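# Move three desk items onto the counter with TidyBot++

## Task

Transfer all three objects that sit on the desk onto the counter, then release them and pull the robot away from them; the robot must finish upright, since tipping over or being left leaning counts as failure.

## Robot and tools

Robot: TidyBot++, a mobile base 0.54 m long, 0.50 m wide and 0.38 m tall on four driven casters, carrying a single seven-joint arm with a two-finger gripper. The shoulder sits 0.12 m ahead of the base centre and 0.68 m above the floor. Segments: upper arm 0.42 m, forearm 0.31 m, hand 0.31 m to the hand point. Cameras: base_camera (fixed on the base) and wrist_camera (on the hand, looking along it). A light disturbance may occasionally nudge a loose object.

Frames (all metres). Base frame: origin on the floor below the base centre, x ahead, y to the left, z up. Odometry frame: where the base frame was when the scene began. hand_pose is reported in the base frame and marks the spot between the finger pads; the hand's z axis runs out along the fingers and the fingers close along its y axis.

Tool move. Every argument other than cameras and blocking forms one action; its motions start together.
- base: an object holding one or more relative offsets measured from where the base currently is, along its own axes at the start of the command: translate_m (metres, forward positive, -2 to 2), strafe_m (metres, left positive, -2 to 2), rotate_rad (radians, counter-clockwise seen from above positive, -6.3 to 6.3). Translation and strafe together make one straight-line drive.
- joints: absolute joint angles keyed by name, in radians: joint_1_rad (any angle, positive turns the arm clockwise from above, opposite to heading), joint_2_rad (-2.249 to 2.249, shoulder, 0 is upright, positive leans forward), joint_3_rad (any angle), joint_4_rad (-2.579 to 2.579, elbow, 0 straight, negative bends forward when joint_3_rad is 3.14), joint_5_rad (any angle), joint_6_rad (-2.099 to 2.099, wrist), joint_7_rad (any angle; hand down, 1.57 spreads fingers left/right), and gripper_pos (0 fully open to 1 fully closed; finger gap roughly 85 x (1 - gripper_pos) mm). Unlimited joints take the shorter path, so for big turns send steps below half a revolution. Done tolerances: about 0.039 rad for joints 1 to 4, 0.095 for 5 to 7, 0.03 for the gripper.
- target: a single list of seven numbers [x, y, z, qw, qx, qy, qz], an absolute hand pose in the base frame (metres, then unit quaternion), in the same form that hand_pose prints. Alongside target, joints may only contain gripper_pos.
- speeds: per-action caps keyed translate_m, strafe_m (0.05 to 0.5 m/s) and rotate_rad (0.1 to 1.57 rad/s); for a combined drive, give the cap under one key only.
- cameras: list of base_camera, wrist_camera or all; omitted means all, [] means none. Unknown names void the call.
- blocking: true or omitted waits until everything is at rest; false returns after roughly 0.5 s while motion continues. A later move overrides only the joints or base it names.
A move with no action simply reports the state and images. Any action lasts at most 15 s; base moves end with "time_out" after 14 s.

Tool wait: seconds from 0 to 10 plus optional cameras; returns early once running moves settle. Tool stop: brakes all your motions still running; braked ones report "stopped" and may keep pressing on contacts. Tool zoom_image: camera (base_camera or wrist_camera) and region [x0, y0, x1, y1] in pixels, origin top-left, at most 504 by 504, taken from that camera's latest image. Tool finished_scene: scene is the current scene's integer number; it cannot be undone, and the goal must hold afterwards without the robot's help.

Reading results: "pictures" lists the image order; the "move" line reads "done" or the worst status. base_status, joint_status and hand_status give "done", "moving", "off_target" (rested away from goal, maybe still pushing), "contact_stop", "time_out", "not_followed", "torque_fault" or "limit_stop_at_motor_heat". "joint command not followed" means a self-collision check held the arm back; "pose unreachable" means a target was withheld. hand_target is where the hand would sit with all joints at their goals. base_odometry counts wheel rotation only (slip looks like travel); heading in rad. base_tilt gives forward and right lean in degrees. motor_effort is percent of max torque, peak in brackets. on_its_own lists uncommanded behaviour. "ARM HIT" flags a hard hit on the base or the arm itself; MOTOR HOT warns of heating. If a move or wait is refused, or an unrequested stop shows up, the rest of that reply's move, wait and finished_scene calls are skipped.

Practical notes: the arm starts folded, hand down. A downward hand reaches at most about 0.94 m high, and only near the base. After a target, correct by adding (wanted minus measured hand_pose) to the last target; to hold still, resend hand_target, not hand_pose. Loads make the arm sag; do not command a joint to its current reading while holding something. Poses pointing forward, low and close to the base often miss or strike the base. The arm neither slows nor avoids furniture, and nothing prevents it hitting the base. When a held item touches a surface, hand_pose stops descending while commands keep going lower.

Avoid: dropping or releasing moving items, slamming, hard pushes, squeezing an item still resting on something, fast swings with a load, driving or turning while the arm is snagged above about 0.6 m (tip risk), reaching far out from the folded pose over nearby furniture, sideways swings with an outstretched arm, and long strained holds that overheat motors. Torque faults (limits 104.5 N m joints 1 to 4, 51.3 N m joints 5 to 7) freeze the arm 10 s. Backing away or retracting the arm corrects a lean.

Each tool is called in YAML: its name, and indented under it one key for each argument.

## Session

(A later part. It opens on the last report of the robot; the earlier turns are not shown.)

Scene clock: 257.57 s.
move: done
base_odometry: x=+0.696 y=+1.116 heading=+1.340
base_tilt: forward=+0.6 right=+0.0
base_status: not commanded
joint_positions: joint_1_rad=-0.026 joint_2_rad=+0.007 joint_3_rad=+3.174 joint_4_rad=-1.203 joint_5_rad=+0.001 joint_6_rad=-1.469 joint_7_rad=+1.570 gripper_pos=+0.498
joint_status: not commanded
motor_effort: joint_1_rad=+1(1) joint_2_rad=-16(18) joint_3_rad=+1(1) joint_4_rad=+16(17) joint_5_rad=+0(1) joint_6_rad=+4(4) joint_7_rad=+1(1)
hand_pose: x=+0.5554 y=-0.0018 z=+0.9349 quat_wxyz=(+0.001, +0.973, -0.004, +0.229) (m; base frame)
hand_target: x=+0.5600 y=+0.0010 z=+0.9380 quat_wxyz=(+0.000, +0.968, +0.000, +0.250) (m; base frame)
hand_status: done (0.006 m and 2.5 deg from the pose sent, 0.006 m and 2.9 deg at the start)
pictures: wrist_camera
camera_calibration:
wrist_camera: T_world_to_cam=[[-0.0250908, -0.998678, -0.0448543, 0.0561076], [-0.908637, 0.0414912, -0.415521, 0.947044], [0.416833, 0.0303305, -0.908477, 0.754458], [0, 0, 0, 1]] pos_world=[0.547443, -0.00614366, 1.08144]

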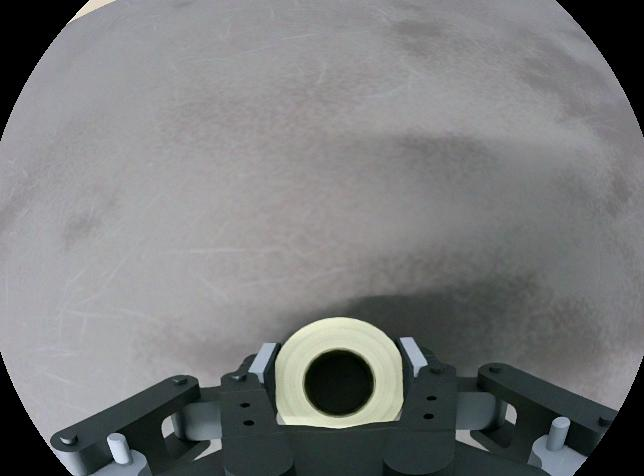

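move:
  target: [0.560, 0.001, 0.934, 0.0, 0.9682, 0.0, 0.2500]
  cameras: []

move:
  joints: {"gripper_pos": 0.2}
  cameras: ["wrist_camera"]

Scene clock: 261.87 s.
move: done
base_odometry: x=+0.696 y=+1.116 heading=+1.340
base_tilt: forward=+0.6 right=+0.1
base_status: not commanded
joint_positions: joint_1_rad=-0.026 joint_2_rad=-0.002 joint_3_rad=+3.174 joint_4_rad=-1.217 joint_5_rad=+0.001 joint_6_rad=-1.453 joint_7_rad=+1.570 gripper_pos=+0.498
joint_status: not commanded
motor_effort: joint_1_rad=+1(1) joint_2_rad=-14(16) joint_3_rad=+1(1) joint_4_rad=+16(16) joint_5_rad=+1(1) joint_6_rad=+4(4) joint_7_rad=+1(1)
hand_pose: x=+0.5552 y=-0.0019 z=+0.9350 quat_wxyz=(+0.001, +0.972, -0.004, +0.234) (m; base frame)
hand_target: x=+0.5600 y=+0.0010 z=+0.9340 quat_wxyz=(+0.000, +0.968, +0.000, +0.250) (m; base frame)
hand_status: done (0.006 m and 1.9 deg from the pose sent, 0.005 m and 2.5 deg at the start)
pictures: none
No camera images: "cameras" was empty.

Scene clock: 262.67 s.
move: done
base_odometry: x=+0.696 y=+1.116 heading=+1.340
base_tilt: forward=+0.6 right=+0.1
base_status: not commanded
joint_positions: joint_1_rad=-0.026 joint_2_rad=-0.002 joint_3_rad=+3.174 joint_4_rad=-1.230 joint_5_rad=+0.001 joint_6_rad=-1.453 joint_7_rad=+1.570 gripper_pos=+0.200
joint_status: all done
motor_effort: joint_1_rad=+0(1) joint_2_rad=-16(18) joint_3_rad=+0(2) joint_4_rad=+16(19) joint_5_rad=-1(1) joint_6_rad=+4(5) joint_7_rad=+1(1)
hand_pose: x=+0.5532 y=-0.0018 z=+0.9294 quat_wxyz=(+0.001, +0.974, -0.004, +0.228) (m; base frame)
hand_target: x=+0.5600 y=+0.0010 z=+0.9340 quat_wxyz=(+0.000, +0.968, +0.000, +0.250) (m; base frame)
hand_status: not commanded
pictures: wrist_camera
camera_calibration:
wrist_camera: T_world_to_cam=[[-0.024943, -0.998673, -0.0450564, 0.0559471], [-0.909221, 0.0413983, -0.414249, 0.941895], [0.415565, 0.0306336, -0.909048, 0.7516], [0, 0, 0, 1]] pos_world=[0.545448, -0.00614416, 1.07594]

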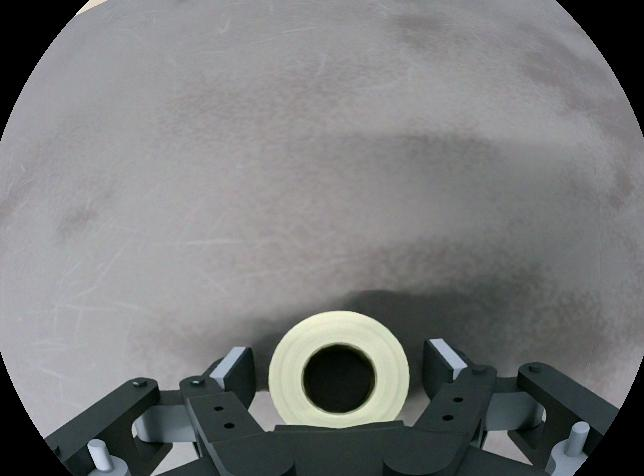

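move:
  target: [0.545, 0.001, 1.040, 0.0, 0.9659, 0.0, 0.2588]
  joints: {"gripper_pos": 0.0}
  cameras: ["wrist_camera"]

move:
  base: {"translate_m": -0.45}
  cameras: ["wrist_camera"]

Scene clock: 276.53 s.
move: done
base_odometry: x=+0.696 y=+1.116 heading=+1.340
base_tilt: forward=+0.6 right=+0.1
base_status: not commanded
joint_positions: joint_1_rad=-0.026 joint_2_rad=+0.060 joint_3_rad=+3.174 joint_4_rad=-0.769 joint_5_rad=+0.001 joint_6_rad=-1.711 joint_7_rad=+1.570 gripper_pos=+0.000
joint_status: all done
motor_effort: joint_1_rad=+1(1) joint_2_rad=-17(19) joint_3_rad=+0(1) joint_4_rad=+15(19) joint_5_rad=+0(1) joint_6_rad=+5(6) joint_7_rad=+1(1)
hand_pose: x=+0.5525 y=-0.0010 z=+1.0577 quat_wxyz=(+0.002, +0.955, -0.003, +0.297) (m; base frame)
hand_target: x=+0.5450 y=+0.0010 z=+1.0400 quat_wxyz=(+0.000, +0.966, +0.000, +0.259) (m; base frame)
hand_status: done (0.019 m and 4.5 deg from the pose sent, 0.111 m and 3.6 deg at the start)
pictures: wrist_camera
camera_calibration:
wrist_camera: T_world_to_cam=[[-0.0186854, -0.99879, -0.0454971, 0.0595401], [-0.841854, 0.0402657, -0.538202, 1.08832], [0.539382, 0.0282454, -0.841587, 0.728725], [0, 0, 0, 1]] pos_world=[0.524254, -0.00493686, 1.20173]

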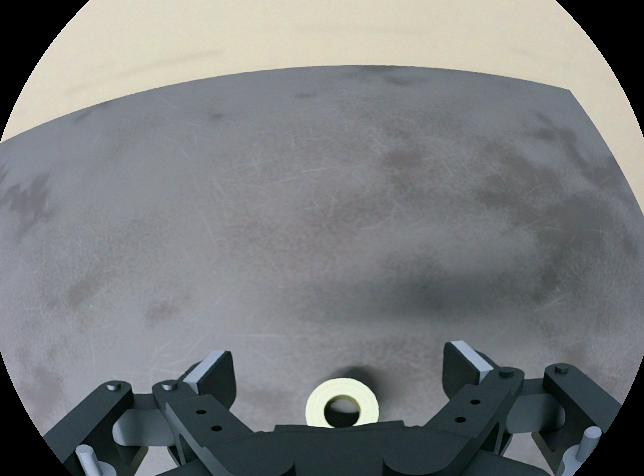

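Scene clock: 278.97 s.
move: done
base_odometry: x=+0.593 y=+0.678 heading=+1.339
base_tilt: forward=+0.6 right=+0.1
base_status: done
joint_positions: joint_1_rad=-0.026 joint_2_rad=+0.083 joint_3_rad=+3.174 joint_4_rad=-0.765 joint_5_rad=+0.001 joint_6_rad=-1.720 joint_7_rad=+1.570 gripper_pos=+0.000
joint_status: not commanded
motor_effort: joint_1_rad=+0(2) joint_2_rad=-18(23) joint_3_rad=+0(2) joint_4_rad=+16(17) joint_5_rad=-1(1) joint_6_rad=+5(6) joint_7_rad=+1(1)
hand_pose: x=+0.5590 y=-0.0008 z=+1.0475 quat_wxyz=(+0.003, +0.959, -0.003, +0.283) (m; base frame)
hand_target: x=+0.5450 y=+0.0010 z=+1.0400 quat_wxyz=(+0.000, +0.966, +0.000, +0.259) (m; base frame)
hand_status: not commanded
pictures: wrist_camera
camera_calibration:
wrist_camera: T_world_to_cam=[[-0.0199728, -0.998816, -0.0443586, 0.058942], [-0.856958, 0.0399562, -0.513835, 1.07117], [0.514999, 0.0277508, -0.856742, 0.746199], [0, 0, 0, 1]] pos_world=[0.534835, -0.00463521, 1.19232]

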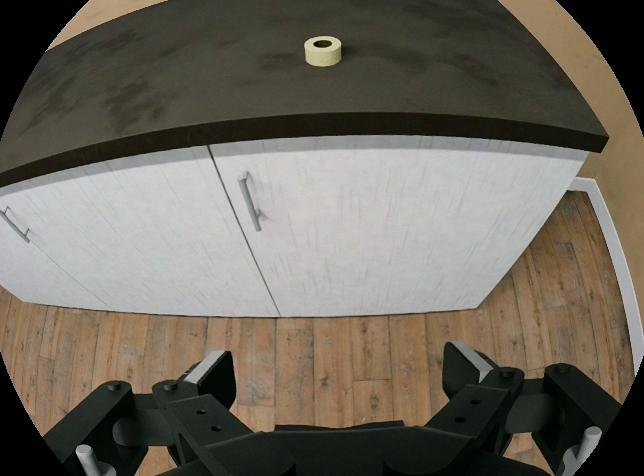

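move:
  base: {"translate_m": -1.844, "strafe_m": 0.79, "rotate_rad": 3.147}
  speeds: {"rotate_rad": 1.2}
  cameras: ["base_camera", "wrist_camera"]

Scene clock: 292.63 s.
move: done
base_odometry: x=-0.599 y=-0.936 heading=-1.796
base_tilt: forward=+0.6 right=+0.1
base_status: done
joint_positions: joint_1_rad=-0.026 joint_2_rad=+0.095 joint_3_rad=+3.178 joint_4_rad=-0.765 joint_5_rad=+0.001 joint_6_rad=-1.721 joint_7_rad=+1.570 gripper_pos=+0.000
joint_status: not commanded
motor_effort: joint_1_rad=+0(3) joint_2_rad=-19(24) joint_3_rad=+0(2) joint_4_rad=+16(17) joint_5_rad=+0(2) joint_6_rad=+5(6) joint_7_rad=+1(1)
hand_pose: x=+0.5631 y=-0.0021 z=+1.0425 quat_wxyz=(+0.003, +0.961, -0.005, +0.277) (m; base frame)
hand_target: x=+0.5450 y=+0.0010 z=+1.0400 quat_wxyz=(+0.000, +0.966, +0.000, +0.259) (m; base frame)
hand_status: not commanded
pictures: base_camera, wrist_camera
camera_calibration:
wrist_camera: T_world_to_cam=[[-0.0238405, -0.998769, -0.0434962, 0.0588115], [-0.862767, 0.0425349, -0.503809, 1.0649], [0.505039, 0.025516, -0.862719, 0.751638], [0, 0, 0, 1]] pos_world=[0.540555, -0.005735, 1.18752]

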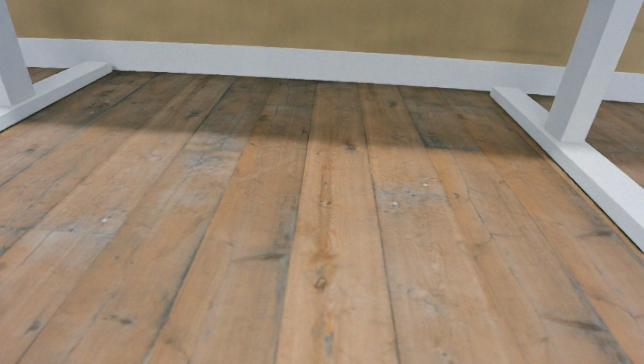

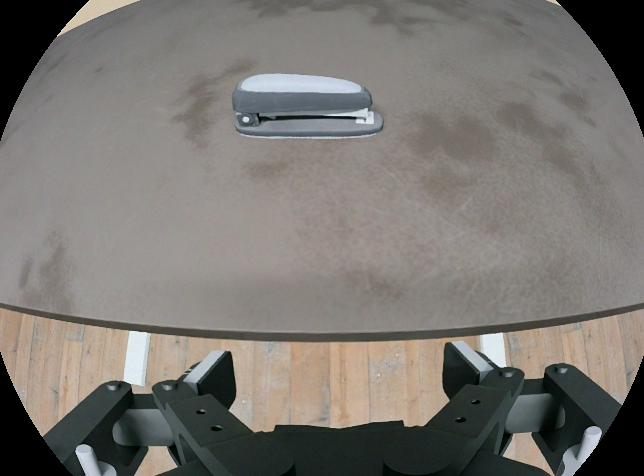

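move:
  joints: {"joint_1_rad": 0.0, "joint_2_rad": 0.017, "joint_3_rad": 3.14, "joint_4_rad": -0.597, "joint_5_rad": 0.0, "joint_6_rad": -2.01, "joint_7_rad": -0.06}
  cameras: ["wrist_camera"]

Scene clock: 314.43 s.
move: done
base_odometry: x=-0.599 y=-0.936 heading=-1.796
base_tilt: forward=+0.6 right=+0.1
base_status: not commanded
joint_positions: joint_1_rad=-0.020 joint_2_rad=+0.045 joint_3_rad=+3.154 joint_4_rad=-0.602 joint_5_rad=+0.001 joint_6_rad=-1.951 joint_7_rad=-0.012 gripper_pos=+0.000
joint_status: all done
motor_effort: joint_1_rad=+1(2) joint_2_rad=-14(19) joint_3_rad=+1(2) joint_4_rad=+12(16) joint_5_rad=+0(2) joint_6_rad=+5(6) joint_7_rad=+1(3)
hand_pose: x=+0.4888 y=+0.0040 z=+1.0864 quat_wxyz=(-0.191, +0.680, -0.683, +0.188) (m; base frame)
hand_target: x=+0.4613 y=+0.0019 z=+1.0889 quat_wxyz=(-0.186, +0.663, -0.703, +0.175) (m; base frame)
hand_status: not commanded
pictures: wrist_camera
camera_calibration:
wrist_camera: T_world_to_cam=[[-0.837583, 0.0414434, -0.544736, 1.00311], [0.0160279, 0.998553, 0.0513253, -0.0137775], [0.546076, 0.0342582, -0.837035, 0.778845], [0, 0, 0, 1]] pos_world=[0.415103, -0.0544966, 1.19906]

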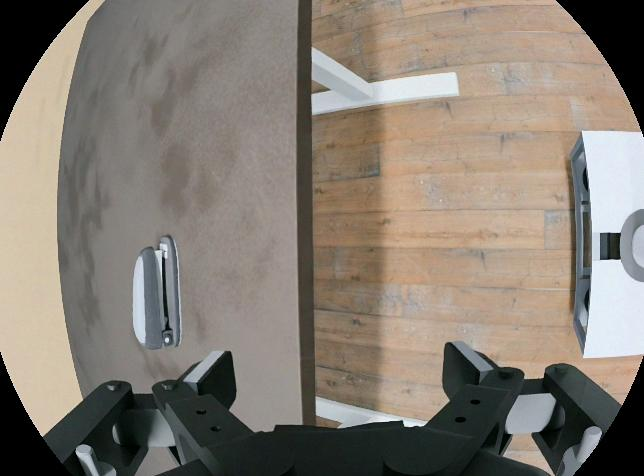

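move:
  base: {"translate_m": 0.28}
  speeds: {"translate_m": 0.3}
  cameras: ["wrist_camera"]

Scene clock: 320.63 s.
move: done
base_odometry: x=-0.662 y=-1.209 heading=-1.797
base_tilt: forward=+0.6 right=+0.1
base_status: done
joint_positions: joint_1_rad=-0.020 joint_2_rad=+0.033 joint_3_rad=+3.154 joint_4_rad=-0.600 joint_5_rad=+0.001 joint_6_rad=-1.955 joint_7_rad=-0.012 gripper_pos=+0.000
joint_status: not commanded
motor_effort: joint_1_rad=+0(1) joint_2_rad=-13(18) joint_3_rad=+0(1) joint_4_rad=+13(14) joint_5_rad=+0(1) joint_6_rad=+5(6) joint_7_rad=+1(1)
hand_pose: x=+0.4826 y=+0.0039 z=+1.0909 quat_wxyz=(-0.195, +0.679, -0.682, +0.192) (m; base frame)
hand_target: x=+0.4613 y=+0.0019 z=+1.0889 quat_wxyz=(-0.186, +0.663, -0.703, +0.175) (m; base frame)
hand_status: not commanded
pictures: wrist_camera
camera_calibration:
wrist_camera: T_world_to_cam=[[-0.832039, 0.0416978, -0.553147, 1.00692], [0.0155537, 0.998532, 0.0518763, -0.0141245], [0.554499, 0.0345597, -0.831467, 0.775865], [0, 0, 0, 1]] pos_world=[0.407804, -0.0546964, 1.20282]

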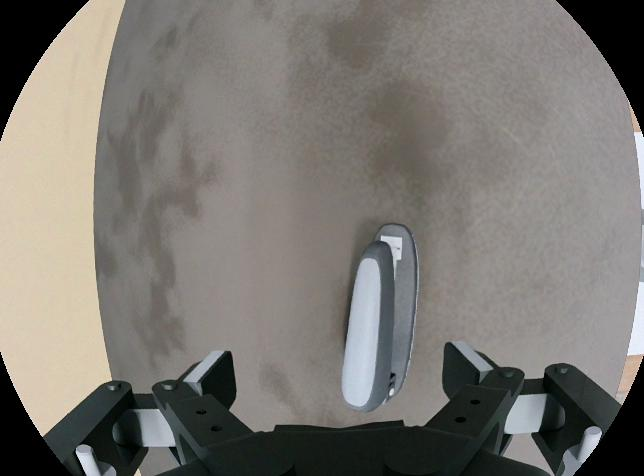

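move:
  target: [0.505, 0.006, 1.050, -0.1349, 0.6941, -0.6941, 0.1349]
  cameras: ["wrist_camera"]

Scene clock: 350.57 s.
move: done
base_odometry: x=-0.662 y=-1.209 heading=-1.797
base_tilt: forward=+0.6 right=+0.1
base_status: not commanded
joint_positions: joint_1_rad=-0.108 joint_2_rad=+0.155 joint_3_rad=+3.312 joint_4_rad=-0.542 joint_5_rad=-0.004 joint_6_rad=-2.004 joint_7_rad=-0.011 gripper_pos=+0.000
joint_status: not commanded
motor_effort: joint_1_rad=+1(1) joint_2_rad=-18(21) joint_3_rad=+1(1) joint_4_rad=+12(14) joint_5_rad=+0(1) joint_6_rad=+4(5) joint_7_rad=+1(1)
hand_pose: x=+0.5194 y=-0.0119 z=+1.0574 quat_wxyz=(-0.143, +0.667, -0.712, +0.167) (m; base frame)
hand_target: x=+0.5050 y=+0.0060 z=+1.0500 quat_wxyz=(-0.135, +0.694, -0.694, +0.135) (m; base frame)
hand_status: done (0.024 m and 5.2 deg from the pose sent, 0.047 m and 9.7 deg at the start)
pictures: wrist_camera
camera_calibration:
wrist_camera: T_world_to_cam=[[-0.884344, 0.0878658, -0.458493, 0.947293], [0.085093, 0.996014, 0.0267487, -0.00679116], [0.459016, -0.0153595, -0.888295, 0.837252], [0, 0, 0, 1]] pos_world=[0.453998, -0.0636108, 1.17824]

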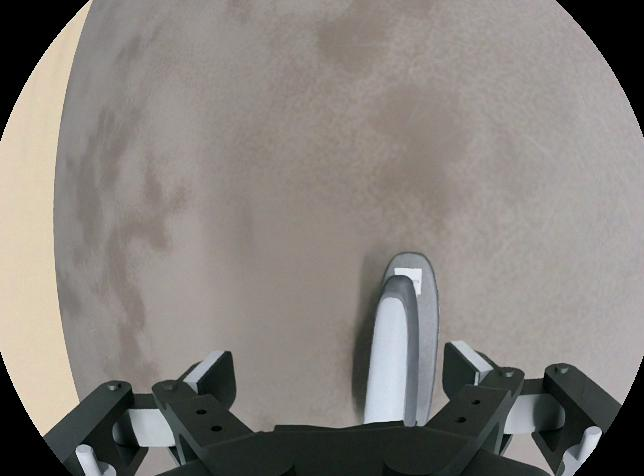

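move:
  joints: {"joint_1_rad": 0.0, "joint_2_rad": 0.071, "joint_3_rad": 3.14, "joint_4_rad": -0.675, "joint_5_rad": 0.0, "joint_6_rad": -1.99, "joint_7_rad": -0.05}
  cameras: ["wrist_camera"]

Scene clock: 366.70 s.
move: done
base_odometry: x=-0.662 y=-1.209 heading=-1.797
base_tilt: forward=+0.6 right=+0.1
base_status: not commanded
joint_positions: joint_1_rad=-0.020 joint_2_rad=+0.103 joint_3_rad=+3.154 joint_4_rad=-0.658 joint_5_rad=-0.004 joint_6_rad=-2.005 joint_7_rad=-0.012 gripper_pos=+0.000
joint_status: all done
motor_effort: joint_1_rad=+0(2) joint_2_rad=-17(19) joint_3_rad=+0(1) joint_4_rad=+13(15) joint_5_rad=+0(2) joint_6_rad=+4(5) joint_7_rad=+1(2)
hand_pose: x=+0.4932 y=+0.0059 z=+1.0384 quat_wxyz=(-0.134, +0.694, -0.695, +0.130) (m; base frame)
hand_target: x=+0.4850 y=+0.0019 z=+1.0463 quat_wxyz=(-0.146, +0.676, -0.709, +0.139) (m; base frame)
hand_status: not commanded
pictures: wrist_camera
camera_calibration:
wrist_camera: T_world_to_cam=[[-0.916927, 0.0386654, -0.397178, 0.86661], [0.0204758, 0.998542, 0.049938, -0.0139818], [0.39853, 0.0376569, -0.916382, 0.891418], [0, 0, 0, 1]] pos_world=[0.439647, -0.0531144, 1.16178]

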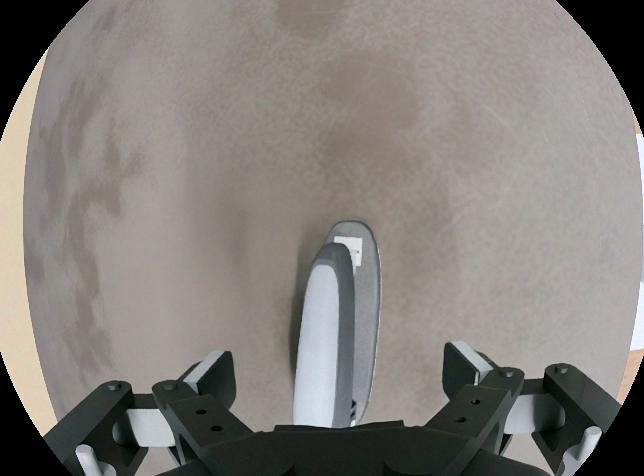

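move:
  joints: {"joint_1_rad": -0.01, "joint_2_rad": 0.108, "joint_3_rad": 3.14, "joint_4_rad": -0.715, "joint_5_rad": 0.0, "joint_6_rad": -1.995, "joint_7_rad": -0.05}
  cameras: ["wrist_camera"]

Scene clock: 373.43 s.
move: done
base_odometry: x=-0.662 y=-1.209 heading=-1.797
base_tilt: forward=+0.6 right=+0.1
base_status: not commanded
joint_positions: joint_1_rad=-0.020 joint_2_rad=+0.107 joint_3_rad=+3.154 joint_4_rad=-0.701 joint_5_rad=-0.004 joint_6_rad=-2.005 joint_7_rad=-0.012 gripper_pos=+0.000
joint_status: all done
motor_effort: joint_1_rad=+0(2) joint_2_rad=-17(19) joint_3_rad=+1(2) joint_4_rad=+14(14) joint_5_rad=+0(1) joint_6_rad=+3(4) joint_7_rad=+1(2)
hand_pose: x=+0.4915 y=+0.0059 z=+1.0227 quat_wxyz=(-0.117, +0.697, -0.698, +0.114) (m; base frame)
hand_target: x=+0.4938 y=+0.0056 z=+1.0187 quat_wxyz=(-0.117, +0.684, -0.711, +0.110) (m; base frame)
hand_status: not commanded
pictures: wrist_camera
camera_calibration:
wrist_camera: T_world_to_cam=[[-0.934706, 0.0385875, -0.353322, 0.822693], [0.022886, 0.99856, 0.0485117, -0.012831], [0.354685, 0.037258, -0.934243, 0.917405], [0, 0, 0, 1]] pos_world=[0.443879, -0.0531138, 1.14838]

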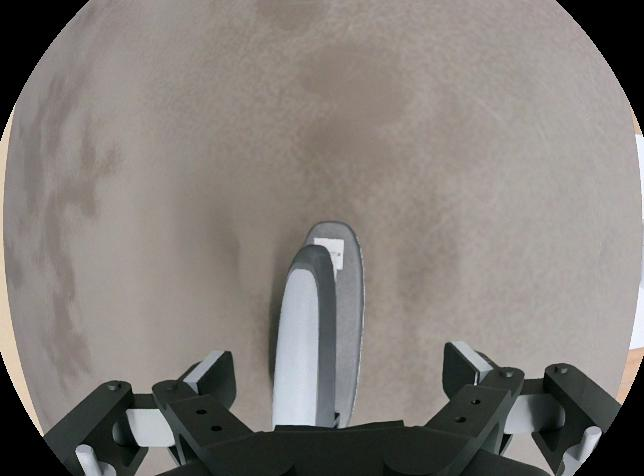

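move:
  joints: {"joint_1_rad": -0.01, "joint_2_rad": 0.140, "joint_3_rad": 3.14, "joint_4_rad": -0.735, "joint_5_rad": 0.0, "joint_6_rad": -1.97, "joint_7_rad": -0.05}
  cameras: ["wrist_camera"]

Scene clock: 377.30 s.
move: done
base_odometry: x=-0.662 y=-1.209 heading=-1.797
base_tilt: forward=+0.6 right=+0.1
base_status: not commanded
joint_positions: joint_1_rad=-0.020 joint_2_rad=+0.127 joint_3_rad=+3.154 joint_4_rad=-0.719 joint_5_rad=-0.004 joint_6_rad=-2.005 joint_7_rad=-0.012 gripper_pos=+0.000
joint_status: all done
motor_effort: joint_1_rad=+0(2) joint_2_rad=-18(20) joint_3_rad=+0(1) joint_4_rad=+13(15) joint_5_rad=+0(1) joint_6_rad=+3(4) joint_7_rad=+1(2)
hand_pose: x=+0.4969 y=+0.0060 z=+1.0095 quat_wxyz=(-0.104, +0.699, -0.700, +0.101) (m; base frame)
hand_target: x=+0.5099 y=+0.0058 z=+1.0023 quat_wxyz=(-0.108, +0.686, -0.713, +0.101) (m; base frame)
hand_status: not commanded
pictures: wrist_camera
camera_calibration:
wrist_camera: T_world_to_cam=[[-0.947182, 0.0384592, -0.318383, 0.793952], [0.0247098, 0.998584, 0.0471134, -0.0119426], [0.319745, 0.0367577, -0.946791, 0.933248], [0, 0, 0, 1]] pos_world=[0.453911, -0.0529132, 1.13693]

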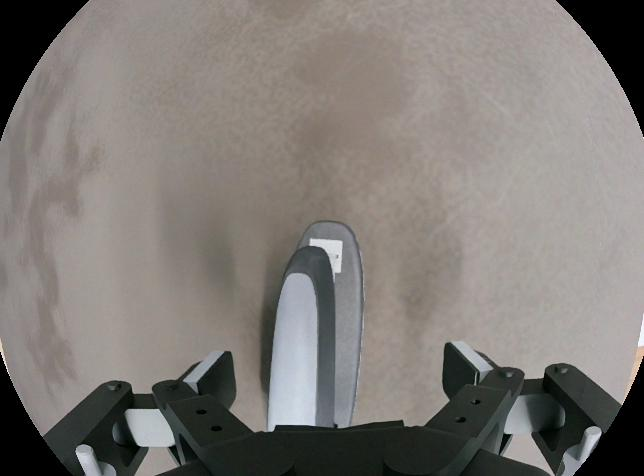

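move:
  joints: {"joint_1_rad": -0.01, "joint_2_rad": 0.185, "joint_3_rad": 3.14, "joint_4_rad": -0.735, "joint_5_rad": 0.0, "joint_6_rad": -1.97, "joint_7_rad": -0.05}
  cameras: ["wrist_camera"]

Scene clock: 383.50 s.
move: done
base_odometry: x=-0.662 y=-1.209 heading=-1.797
base_tilt: forward=+0.6 right=+0.1
base_status: not commanded
joint_positions: joint_1_rad=-0.020 joint_2_rad=+0.174 joint_3_rad=+3.154 joint_4_rad=-0.722 joint_5_rad=-0.004 joint_6_rad=-2.005 joint_7_rad=-0.012 gripper_pos=+0.000
joint_status: all done
motor_effort: joint_1_rad=+0(1) joint_2_rad=-20(22) joint_3_rad=+1(1) joint_4_rad=+14(16) joint_5_rad=-1(1) joint_6_rad=+2(4) joint_7_rad=+1(2)
hand_pose: x=+0.5116 y=+0.0063 z=+0.9904 quat_wxyz=(-0.086, +0.701, -0.703, +0.084) (m; base frame)
hand_target: x=+0.5239 y=+0.0060 z=+0.9843 quat_wxyz=(-0.092, +0.688, -0.715, +0.086) (m; base frame)
hand_status: not commanded
pictures: wrist_camera
camera_calibration:
wrist_camera: T_world_to_cam=[[-0.961867, 0.0381721, -0.270842, 0.762252], [0.0269944, 0.998628, 0.0448776, -0.0106398], [0.272183, 0.0358551, -0.961577, 0.949395], [0, 0, 0, 1]] pos_world=[0.475062, -0.0525122, 1.11984]

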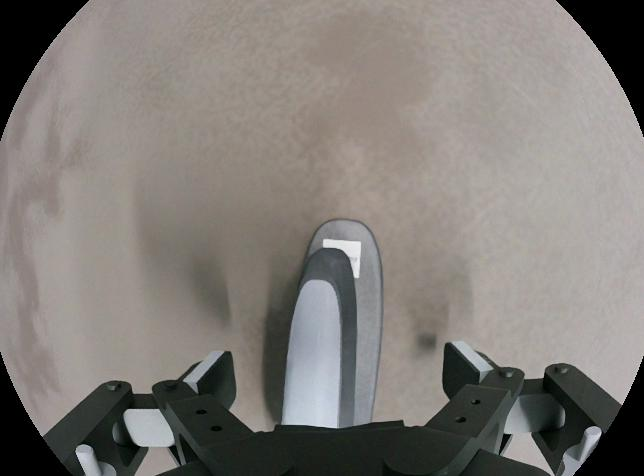

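move:
  joints: {"joint_1_rad": -0.01, "joint_2_rad": 0.192, "joint_3_rad": 3.14, "joint_4_rad": -0.760, "joint_5_rad": 0.0, "joint_6_rad": -1.97, "joint_7_rad": -0.05}
  cameras: []

move:
  joints: {"gripper_pos": 0.45}
  cameras: ["wrist_camera"]

Scene clock: 390.87 s.
move: done
base_odometry: x=-0.662 y=-1.209 heading=-1.797
base_tilt: forward=+0.6 right=+0.1
base_status: not commanded
joint_positions: joint_1_rad=-0.020 joint_2_rad=+0.177 joint_3_rad=+3.154 joint_4_rad=-0.746 joint_5_rad=-0.004 joint_6_rad=-2.005 joint_7_rad=-0.012 gripper_pos=+0.000
joint_status: all done
motor_effort: joint_1_rad=+1(3) joint_2_rad=-21(22) joint_3_rad=+0(1) joint_4_rad=+15(15) joint_5_rad=-1(1) joint_6_rad=+2(3) joint_7_rad=+1(2)
hand_pose: x=+0.5099 y=+0.0062 z=+0.9814 quat_wxyz=(-0.077, +0.703, -0.704, +0.074) (m; base frame)
hand_target: x=+0.5231 y=+0.0059 z=+0.9734 quat_wxyz=(-0.080, +0.689, -0.716, +0.075) (m; base frame)
hand_status: not commanded
pictures: none
No camera images: "cameras" was empty.

Scene clock: 391.67 s.
move: done
base_odometry: x=-0.662 y=-1.209 heading=-1.797
base_tilt: forward=+0.6 right=+0.1
base_status: not commanded
joint_positions: joint_1_rad=-0.020 joint_2_rad=+0.177 joint_3_rad=+3.154 joint_4_rad=-0.747 joint_5_rad=-0.004 joint_6_rad=-2.002 joint_7_rad=-0.012 gripper_pos=+0.450
joint_status: all done
motor_effort: joint_1_rad=+1(1) joint_2_rad=-20(21) joint_3_rad=+0(1) joint_4_rad=+13(15) joint_5_rad=-1(1) joint_6_rad=+1(2) joint_7_rad=+1(1)
hand_pose: x=+0.5108 y=+0.0063 z=+0.9814 quat_wxyz=(-0.077, +0.702, -0.704, +0.075) (m; base frame)
hand_target: x=+0.5231 y=+0.0059 z=+0.9734 quat_wxyz=(-0.080, +0.689, -0.716, +0.075) (m; base frame)
hand_status: not commanded
pictures: wrist_camera
camera_calibration:
wrist_camera: T_world_to_cam=[[-0.968442, 0.0380979, -0.246312, 0.738261], [0.0281292, 0.998641, 0.0438657, -0.00975874], [0.247648, 0.0355528, -0.968197, 0.960009], [0, 0, 0, 1]] pos_world=[0.477493, -0.0525118, 1.11175]

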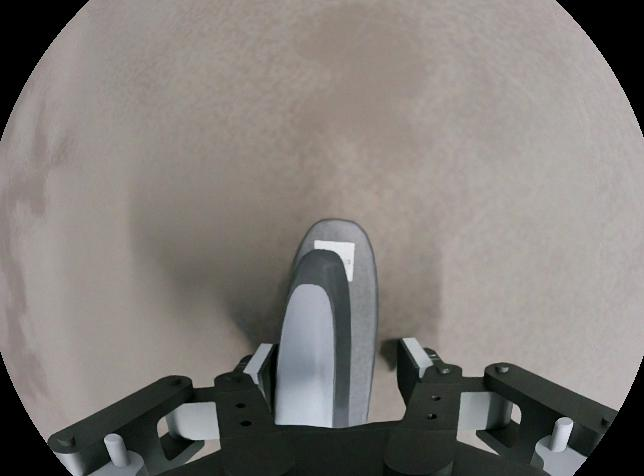

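move:
  joints: {"gripper_pos": 0.62}
  cameras: ["wrist_camera"]

Scene clock: 395.43 s.
move: done
base_odometry: x=-0.662 y=-1.209 heading=-1.797
base_tilt: forward=+0.6 right=+0.1
base_status: not commanded
joint_positions: joint_1_rad=-0.020 joint_2_rad=+0.176 joint_3_rad=+3.152 joint_4_rad=-0.744 joint_5_rad=-0.004 joint_6_rad=-1.996 joint_7_rad=-0.012 gripper_pos=+0.618
joint_status: all done
motor_effort: joint_1_rad=+1(1) joint_2_rad=-17(20) joint_3_rad=+1(1) joint_4_rad=+11(13) joint_5_rad=+0(1) joint_6_rad=+3(5) joint_7_rad=+1(1)
hand_pose: x=+0.5123 y=+0.0069 z=+0.9831 quat_wxyz=(-0.081, +0.703, -0.703, +0.078) (m; base frame)
hand_target: x=+0.5231 y=+0.0059 z=+0.9734 quat_wxyz=(-0.080, +0.689, -0.716, +0.075) (m; base frame)
hand_status: not commanded
pictures: wrist_camera
camera_calibration:
wrist_camera: T_world_to_cam=[[-0.966041, 0.0363594, -0.255818, 0.748297], [0.0257607, 0.99867, 0.044661, -0.0101718], [0.257102, 0.0365543, -0.965693, 0.953953], [0, 0, 0, 1]] pos_world=[0.477884, -0.0519204, 1.11311]

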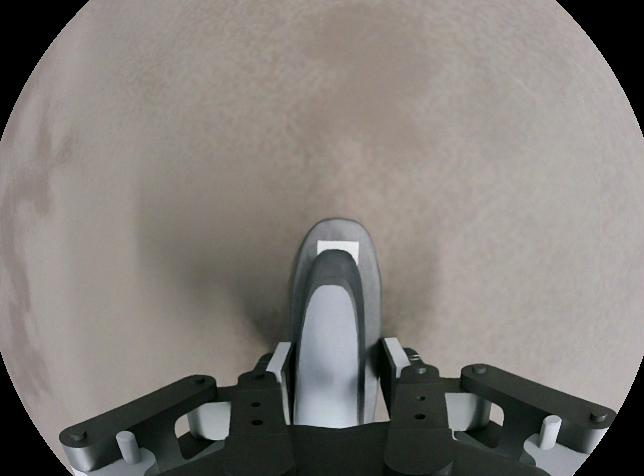

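move:
  joints: {"gripper_pos": 0.8}
  cameras: ["wrist_camera"]

Scene clock: 399.23 s.
move: off_target
base_odometry: x=-0.662 y=-1.209 heading=-1.797
base_tilt: forward=+0.6 right=+0.1
base_status: not commanded
joint_positions: joint_1_rad=-0.020 joint_2_rad=+0.170 joint_3_rad=+3.151 joint_4_rad=-0.737 joint_5_rad=-0.004 joint_6_rad=-1.995 joint_7_rad=-0.012 gripper_pos=+0.739
joint_status: gripper_pos off_target (ended at +0.739, target +0.800)
motor_effort: joint_1_rad=+0(2) joint_2_rad=-14(19) joint_3_rad=+0(2) joint_4_rad=+9(14) joint_5_rad=-1(1) joint_6_rad=+2(5) joint_7_rad=+1(1)
hand_pose: x=+0.5117 y=+0.0071 z=+0.9876 quat_wxyz=(-0.086, +0.702, -0.702, +0.083) (m; base frame)
hand_target: x=+0.5231 y=+0.0059 z=+0.9734 quat_wxyz=(-0.080, +0.689, -0.716, +0.075) (m; base frame)
hand_status: not commanded
pictures: wrist_camera
camera_calibration:
wrist_camera: T_world_to_cam=[[-0.962596, 0.0359427, -0.268545, 0.759623], [0.0246336, 0.998667, 0.0453651, -0.0106363], [0.269817, 0.0370531, -0.962198, 0.948429], [0, 0, 0, 1]] pos_world=[0.47557, -0.0518231, 1.11705]

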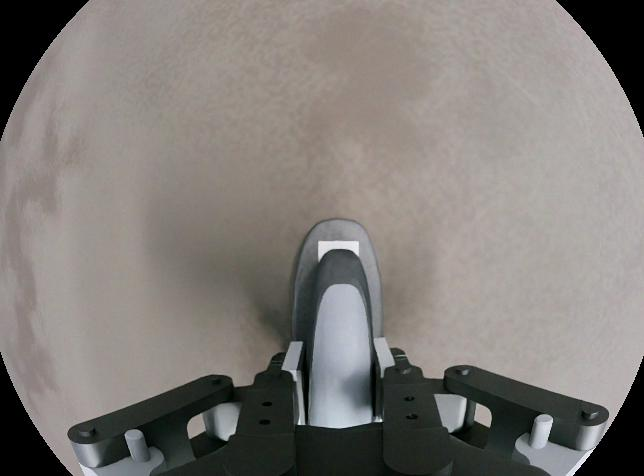

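move:
  joints: {"joint_1_rad": -0.01, "joint_2_rad": 0.17, "joint_3_rad": 3.14, "joint_4_rad": -0.56, "joint_5_rad": 0.0, "joint_6_rad": -1.99, "joint_7_rad": -0.05}
  cameras: ["wrist_camera"]

Scene clock: 405.13 s.
move: done
base_odometry: x=-0.662 y=-1.209 heading=-1.797
base_tilt: forward=+0.7 right=+0.1
base_status: not commanded
joint_positions: joint_1_rad=-0.019 joint_2_rad=+0.187 joint_3_rad=+3.151 joint_4_rad=-0.569 joint_5_rad=-0.004 joint_6_rad=-1.995 joint_7_rad=-0.012 gripper_pos=+0.739
joint_status: all done
motor_effort: joint_1_rad=+1(2) joint_2_rad=-21(25) joint_3_rad=+0(1) joint_4_rad=+14(17) joint_5_rad=+0(2) joint_6_rad=+4(5) joint_7_rad=+1(2)
hand_pose: x=+0.5314 y=+0.0074 z=+1.0359 quat_wxyz=(-0.139, +0.694, -0.693, +0.135) (m; base frame)
hand_target: x=+0.5271 y=+0.0060 z=+1.0467 quat_wxyz=(-0.153, +0.678, -0.705, +0.143) (m; base frame)
hand_status: not commanded
pictures: wrist_camera
camera_calibration:
wrist_camera: T_world_to_cam=[[-0.911255, 0.0361852, -0.41025, 0.911091], [0.0171748, 0.998605, 0.0499309, -0.014367], [0.411484, 0.0384539, -0.910605, 0.860881], [0, 0, 0, 1]] pos_world=[0.476244, -0.0517253, 1.15842]

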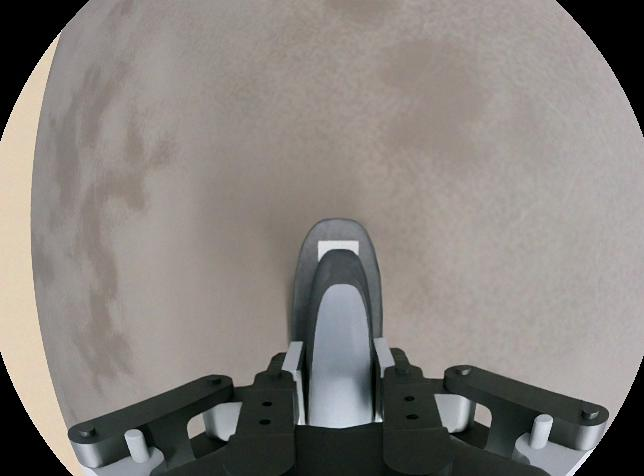

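move:
  base: {"translate_m": -0.45}
  cameras: ["wrist_camera"]

move:
  base: {"translate_m": -1.75, "strafe_m": 0.474, "rotate_rad": 3.14}
  speeds: {"rotate_rad": 1.0}
  cameras: ["base_camera", "wrist_camera"]

Scene clock: 414.60 s.
move: done
base_odometry: x=-0.561 y=-0.770 heading=-1.796
base_tilt: forward=+0.6 right=+0.1
base_status: done
joint_positions: joint_1_rad=-0.018 joint_2_rad=+0.181 joint_3_rad=+3.149 joint_4_rad=-0.567 joint_5_rad=-0.004 joint_6_rad=-1.995 joint_7_rad=-0.012 gripper_pos=+0.739
joint_status: not commanded
motor_effort: joint_1_rad=+0(3) joint_2_rad=-21(26) joint_3_rad=+1(3) joint_4_rad=+14(15) joint_5_rad=+0(1) joint_6_rad=+4(5) joint_7_rad=+1(1)
hand_pose: x=+0.5293 y=+0.0076 z=+1.0394 quat_wxyz=(-0.142, +0.694, -0.692, +0.138) (m; base frame)
hand_target: x=+0.5271 y=+0.0060 z=+1.0467 quat_wxyz=(-0.153, +0.678, -0.705, +0.143) (m; base frame)
hand_status: not commanded
pictures: wrist_camera
camera_calibration:
wrist_camera: T_world_to_cam=[[-0.907578, 0.0356619, -0.418365, 0.917043], [0.0159196, 0.998593, 0.0505859, -0.0147236], [0.419581, 0.0392505, -0.906869, 0.856764], [0, 0, 0, 1]] pos_world=[0.473041, -0.051629, 1.16138]

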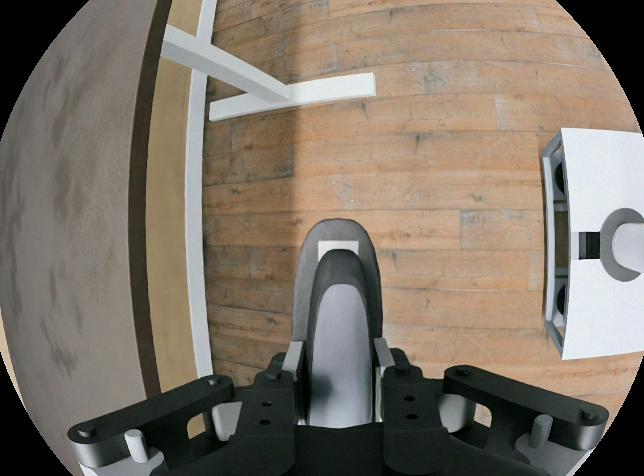

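Scene clock: 419.83 s.
move: done
base_odometry: x=+0.292 y=+0.829 heading=+1.345
base_tilt: forward=+0.6 right=+0.1
base_status: done
joint_positions: joint_1_rad=-0.014 joint_2_rad=+0.186 joint_3_rad=+3.147 joint_4_rad=-0.567 joint_5_rad=-0.004 joint_6_rad=-1.995 joint_7_rad=-0.012 gripper_pos=+0.739
joint_status: not commanded
motor_effort: joint_1_rad=+0(3) joint_2_rad=-21(26) joint_3_rad=+0(2) joint_4_rad=+15(16) joint_5_rad=-1(2) joint_6_rad=+4(5) joint_7_rad=+1(1)
hand_pose: x=+0.5311 y=+0.0066 z=+1.0373 quat_wxyz=(-0.141, +0.693, -0.694, +0.136) (m; base frame)
hand_target: x=+0.5271 y=+0.0060 z=+1.0467 quat_wxyz=(-0.153, +0.678, -0.705, +0.143) (m; base frame)
hand_status: not commanded
pictures: base_camera, wrist_camera
camera_calibration:
wrist_camera: T_world_to_cam=[[-0.909651, 0.0377556, -0.413654, 0.914007], [0.0183301, 0.998539, 0.050831, -0.0152083], [0.414969, 0.0386562, -0.909014, 0.858779], [0, 0, 0, 1]] pos_world=[0.47534, -0.05252, 1.1595]

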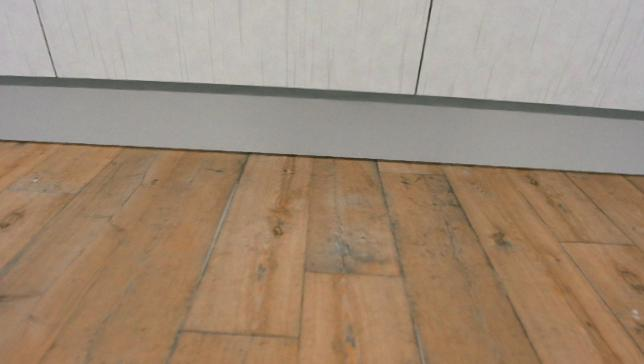

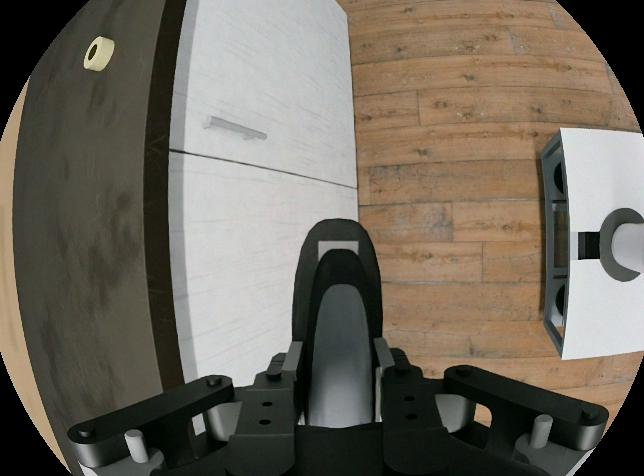

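move:
  base: {"translate_m": 0.425}
  cameras: ["base_camera", "wrist_camera"]

Scene clock: 426.07 s.
move: done
base_odometry: x=+0.387 y=+1.244 heading=+1.344
base_tilt: forward=+0.6 right=+0.1
base_status: done
joint_positions: joint_1_rad=-0.014 joint_2_rad=+0.190 joint_3_rad=+3.146 joint_4_rad=-0.566 joint_5_rad=-0.004 joint_6_rad=-1.995 joint_7_rad=-0.012 gripper_pos=+0.739
joint_status: not commanded
motor_effort: joint_1_rad=+1(2) joint_2_rad=-21(26) joint_3_rad=+1(1) joint_4_rad=+15(16) joint_5_rad=+0(1) joint_6_rad=+4(5) joint_7_rad=+1(1)
hand_pose: x=+0.5327 y=+0.0066 z=+1.0355 quat_wxyz=(-0.139, +0.694, -0.694, +0.134) (m; base frame)
hand_target: x=+0.5271 y=+0.0060 z=+1.0467 quat_wxyz=(-0.153, +0.678, -0.705, +0.143) (m; base frame)
hand_status: not commanded
pictures: base_camera, wrist_camera
camera_calibration:
wrist_camera: T_world_to_cam=[[-0.911423, 0.0376756, -0.409743, 0.911619], [0.0184759, 0.998542, 0.0507178, -0.0151096], [0.411056, 0.038655, -0.91079, 0.860484], [0, 0, 0, 1]] pos_world=[0.477442, -0.0525202, 1.15802]

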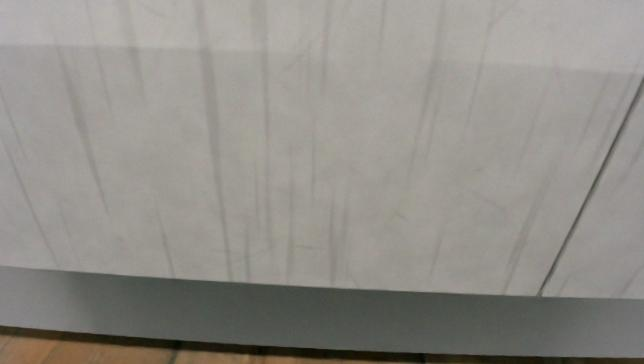

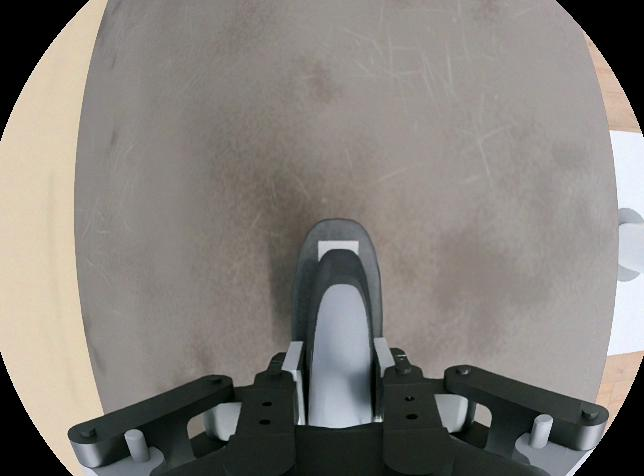

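move:
  joints: {"joint_1_rad": -0.01, "joint_2_rad": 0.165, "joint_3_rad": 3.14, "joint_4_rad": -0.785, "joint_5_rad": 0.0, "joint_6_rad": -1.90, "joint_7_rad": -0.05}
  cameras: ["wrist_camera"]

Scene clock: 436.77 s.
move: done
base_odometry: x=+0.387 y=+1.244 heading=+1.344
base_tilt: forward=+0.6 right=+0.1
base_status: not commanded
joint_positions: joint_1_rad=-0.014 joint_2_rad=+0.190 joint_3_rad=+3.146 joint_4_rad=-0.773 joint_5_rad=-0.004 joint_6_rad=-1.960 joint_7_rad=-0.012 gripper_pos=+0.739
joint_status: all done
motor_effort: joint_1_rad=+0(2) joint_2_rad=-23(25) joint_3_rad=+0(2) joint_4_rad=+16(17) joint_5_rad=+0(2) joint_6_rad=+2(5) joint_7_rad=+1(2)
hand_pose: x=+0.5242 y=+0.0065 z=+0.9705 quat_wxyz=(-0.079, +0.703, -0.703, +0.075) (m; base frame)
hand_target: x=+0.5332 y=+0.0061 z=+0.9816 quat_wxyz=(-0.106, +0.686, -0.713, +0.099) (m; base frame)
hand_status: not commanded
pictures: wrist_camera
camera_calibration:
wrist_camera: T_world_to_cam=[[-0.967878, 0.0374282, -0.24862, 0.750435], [0.0269762, 0.998608, 0.0453162, -0.010766], [0.24997, 0.0371537, -0.967541, 0.944225], [0, 0, 0, 1]] pos_world=[0.490592, -0.0524178, 1.10064]

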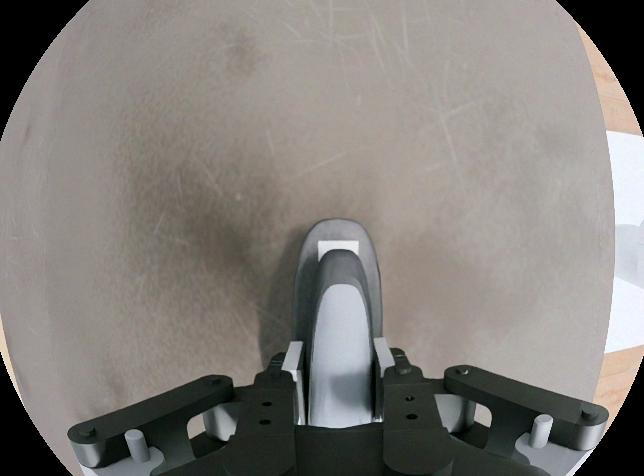

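move:
  joints: {"joint_1_rad": -0.01, "joint_2_rad": 0.140, "joint_3_rad": 3.14, "joint_4_rad": -0.855, "joint_5_rad": 0.0, "joint_6_rad": -1.85, "joint_7_rad": -0.05}
  cameras: ["wrist_camera"]

Scene clock: 440.47 s.
move: off_target
base_odometry: x=+0.387 y=+1.244 heading=+1.344
base_tilt: forward=+0.6 right=+0.1
base_status: not commanded
joint_positions: joint_1_rad=-0.014 joint_2_rad=+0.181 joint_3_rad=+3.146 joint_4_rad=-0.844 joint_5_rad=-0.004 joint_6_rad=-1.912 joint_7_rad=-0.012 gripper_pos=+0.739
joint_status: joint_2_rad off_target (ended at +0.181, target +0.140); the others done
motor_effort: joint_1_rad=+1(2) joint_2_rad=-22(23) joint_3_rad=+0(2) joint_4_rad=+16(17) joint_5_rad=+0(2) joint_6_rad=+3(3) joint_7_rad=+1(2)
hand_pose: x=+0.5265 y=+0.0065 z=+0.9539 quat_wxyz=(-0.074, +0.703, -0.704, +0.070) (m; base frame)
hand_target: x=+0.5323 y=+0.0061 z=+0.9719 quat_wxyz=(-0.108, +0.686, -0.713, +0.101) (m; base frame)
hand_status: not commanded
pictures: wrist_camera
camera_calibration:
wrist_camera: T_world_to_cam=[[-0.97132, 0.0375641, -0.23479, 0.73724], [0.0277518, 0.998603, 0.0449584, -0.0101494], [0.236151, 0.0371532, -0.971006, 0.938246], [0, 0, 0, 1]] pos_world=[0.49481, -0.0524173, 1.08459]

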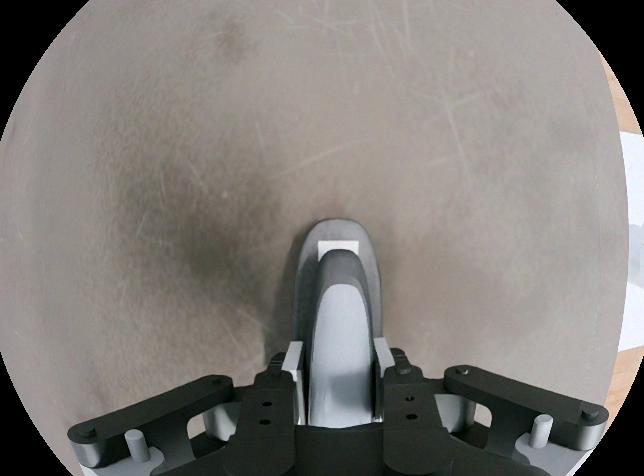

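move:
  joints: {"joint_1_rad": -0.01, "joint_2_rad": 0.140, "joint_3_rad": 3.14, "joint_4_rad": -0.873, "joint_5_rad": 0.0, "joint_6_rad": -1.80, "joint_7_rad": -0.05}
  cameras: ["wrist_camera"]

Scene clock: 443.60 s.
move: done
base_odometry: x=+0.387 y=+1.244 heading=+1.344
base_tilt: forward=+0.6 right=+0.1
base_status: not commanded
joint_positions: joint_1_rad=-0.014 joint_2_rad=+0.179 joint_3_rad=+3.146 joint_4_rad=-0.863 joint_5_rad=-0.004 joint_6_rad=-1.855 joint_7_rad=-0.012 gripper_pos=+0.739
joint_status: all done
motor_effort: joint_1_rad=+1(2) joint_2_rad=-23(25) joint_3_rad=+1(1) joint_4_rad=+17(17) joint_5_rad=+0(1) joint_6_rad=+3(3) joint_7_rad=+1(2)
hand_pose: x=+0.5405 y=+0.0067 z=+0.9527 quat_wxyz=(-0.088, +0.701, -0.702, +0.084) (m; base frame)
hand_target: x=+0.5448 y=+0.0062 z=+0.9702 quat_wxyz=(-0.119, +0.684, -0.711, +0.112) (m; base frame)
hand_status: not commanded
pictures: wrist_camera
camera_calibration:
wrist_camera: T_world_to_cam=[[-0.960865, 0.0378574, -0.274417, 0.782732], [0.0260283, 0.998573, 0.0466215, -0.011305], [0.27579, 0.0376544, -0.96048, 0.902261], [0, 0, 0, 1]] pos_world=[0.50356, -0.0523174, 1.08192]

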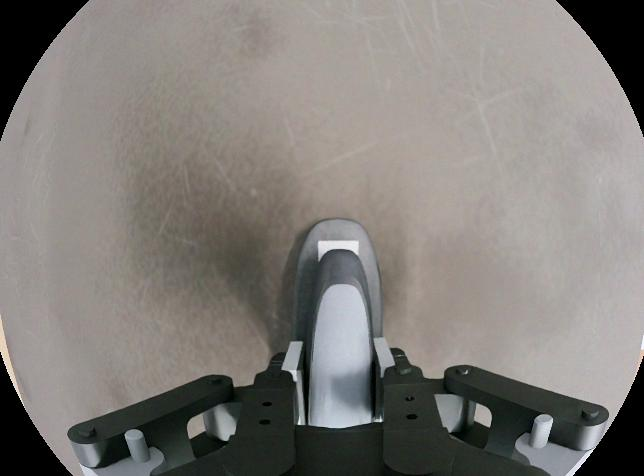

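move:
  joints: {"joint_1_rad": -0.01, "joint_2_rad": 0.140, "joint_3_rad": 3.14, "joint_4_rad": -0.890, "joint_5_rad": 0.0, "joint_6_rad": -1.80, "joint_7_rad": -0.05}
  cameras: []

move:
  joints: {"joint_1_rad": -0.01, "joint_2_rad": 0.140, "joint_3_rad": 3.14, "joint_4_rad": -0.905, "joint_5_rad": 0.0, "joint_6_rad": -1.80, "joint_7_rad": -0.05}
  cameras: ["wrist_camera"]

Scene clock: 446.43 s.
move: done
base_odometry: x=+0.387 y=+1.244 heading=+1.344
base_tilt: forward=+0.6 right=+0.1
base_status: not commanded
joint_positions: joint_1_rad=-0.014 joint_2_rad=+0.177 joint_3_rad=+3.146 joint_4_rad=-0.877 joint_5_rad=-0.004 joint_6_rad=-1.853 joint_7_rad=-0.012 gripper_pos=+0.739
joint_status: all done
motor_effort: joint_1_rad=+0(2) joint_2_rad=-22(24) joint_3_rad=+0(1) joint_4_rad=+15(17) joint_5_rad=-1(2) joint_6_rad=+2(4) joint_7_rad=+1(2)
hand_pose: x=+0.5387 y=+0.0066 z=+0.9487 quat_wxyz=(-0.085, +0.702, -0.703, +0.081) (m; base frame)
hand_target: x=+0.5426 y=+0.0062 z=+0.9640 quat_wxyz=(-0.113, +0.685, -0.712, +0.106) (m; base frame)
hand_status: not commanded
pictures: none
No camera images: "cameras" was empty.

Scene clock: 446.97 s.
move: done
base_odometry: x=+0.387 y=+1.244 heading=+1.344
base_tilt: forward=+0.6 right=+0.1
base_status: not commanded
joint_positions: joint_1_rad=-0.014 joint_2_rad=+0.173 joint_3_rad=+3.146 joint_4_rad=-0.883 joint_5_rad=-0.004 joint_6_rad=-1.848 joint_7_rad=-0.012 gripper_pos=+0.739
joint_status: all done
motor_effort: joint_1_rad=+0(1) joint_2_rad=-21(23) joint_3_rad=+0(2) joint_4_rad=+14(16) joint_5_rad=-1(1) joint_6_rad=+1(3) joint_7_rad=+1(1)
hand_pose: x=+0.5384 y=+0.0066 z=+0.9486 quat_wxyz=(-0.086, +0.702, -0.702, +0.082) (m; base frame)
hand_target: x=+0.5405 y=+0.0062 z=+0.9585 quat_wxyz=(-0.108, +0.686, -0.713, +0.101) (m; base frame)
hand_status: not commanded
pictures: wrist_camera
camera_calibration:
wrist_camera: T_world_to_cam=[[-0.962727, 0.0379377, -0.267802, 0.774166], [0.0264527, 0.998574, 0.0463661, -0.0110312], [0.269179, 0.0375538, -0.962358, 0.904361], [0, 0, 0, 1]] pos_world=[0.502167, -0.0523168, 1.07815]

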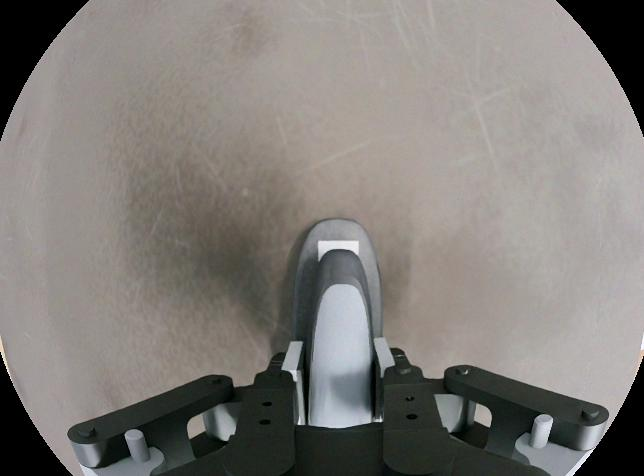

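move:
  joints: {"gripper_pos": 0.6}
  cameras: ["wrist_camera"]

move:
  joints: {"gripper_pos": 0.1}
  cameras: ["wrist_camera"]

Scene clock: 450.97 s.
move: done
base_odometry: x=+0.387 y=+1.244 heading=+1.344
base_tilt: forward=+0.6 right=+0.1
base_status: not commanded
joint_positions: joint_1_rad=-0.014 joint_2_rad=+0.173 joint_3_rad=+3.146 joint_4_rad=-0.888 joint_5_rad=-0.004 joint_6_rad=-1.848 joint_7_rad=-0.012 gripper_pos=+0.600
joint_status: all done
motor_effort: joint_1_rad=+0(1) joint_2_rad=-22(22) joint_3_rad=+0(1) joint_4_rad=+16(16) joint_5_rad=-1(1) joint_6_rad=+2(3) joint_7_rad=+1(1)
hand_pose: x=+0.5377 y=+0.0066 z=+0.9470 quat_wxyz=(-0.084, +0.702, -0.703, +0.080) (m; base frame)
hand_target: x=+0.5405 y=+0.0062 z=+0.9585 quat_wxyz=(-0.108, +0.686, -0.713, +0.101) (m; base frame)
hand_status: not commanded
pictures: wrist_camera
camera_calibration:
wrist_camera: T_world_to_cam=[[-0.963916, 0.0378523, -0.263501, 0.769737], [0.0265772, 0.998577, 0.0462248, -0.0108725], [0.264876, 0.0375537, -0.963551, 0.90638], [0, 0, 0, 1]] pos_world=[0.502173, -0.0523172, 1.07667]

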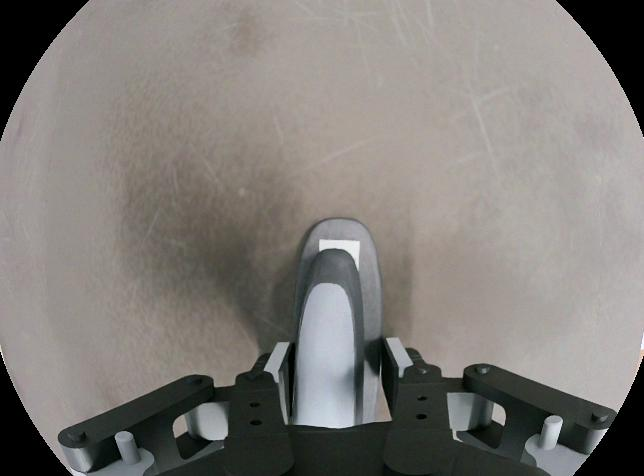

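Scene clock: 451.80 s.
move: done
base_odometry: x=+0.387 y=+1.244 heading=+1.344
base_tilt: forward=+0.6 right=+0.1
base_status: not commanded
joint_positions: joint_1_rad=-0.014 joint_2_rad=+0.173 joint_3_rad=+3.146 joint_4_rad=-0.888 joint_5_rad=-0.004 joint_6_rad=-1.848 joint_7_rad=-0.012 gripper_pos=+0.100
joint_status: all done
motor_effort: joint_1_rad=+0(1) joint_2_rad=-22(22) joint_3_rad=+1(1) joint_4_rad=+16(16) joint_5_rad=+0(1) joint_6_rad=+2(3) joint_7_rad=+1(1)
hand_pose: x=+0.5377 y=+0.0066 z=+0.9470 quat_wxyz=(-0.084, +0.702, -0.703, +0.080) (m; base frame)
hand_target: x=+0.5405 y=+0.0062 z=+0.9585 quat_wxyz=(-0.108, +0.686, -0.713, +0.101) (m; base frame)
hand_status: not commanded
pictures: wrist_camera
camera_calibration:
wrist_camera: T_world_to_cam=[[-0.963914, 0.0379484, -0.263495, 0.769734], [0.02667, 0.998574, 0.0462502, -0.0109471], [0.264874, 0.0375538, -0.963551, 0.906381], [0, 0, 0, 1]] pos_world=[0.502172, -0.0523168, 1.07667]

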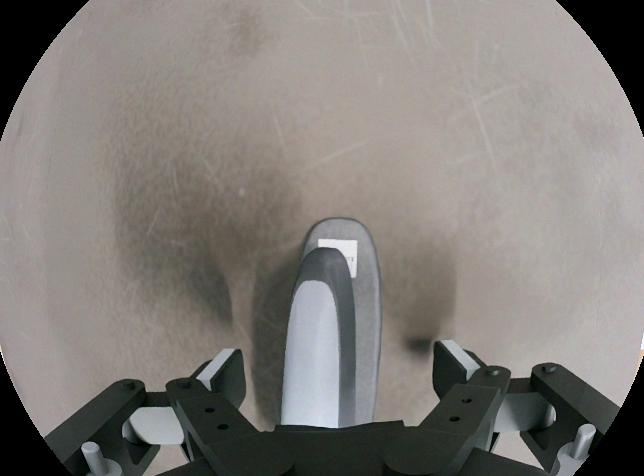

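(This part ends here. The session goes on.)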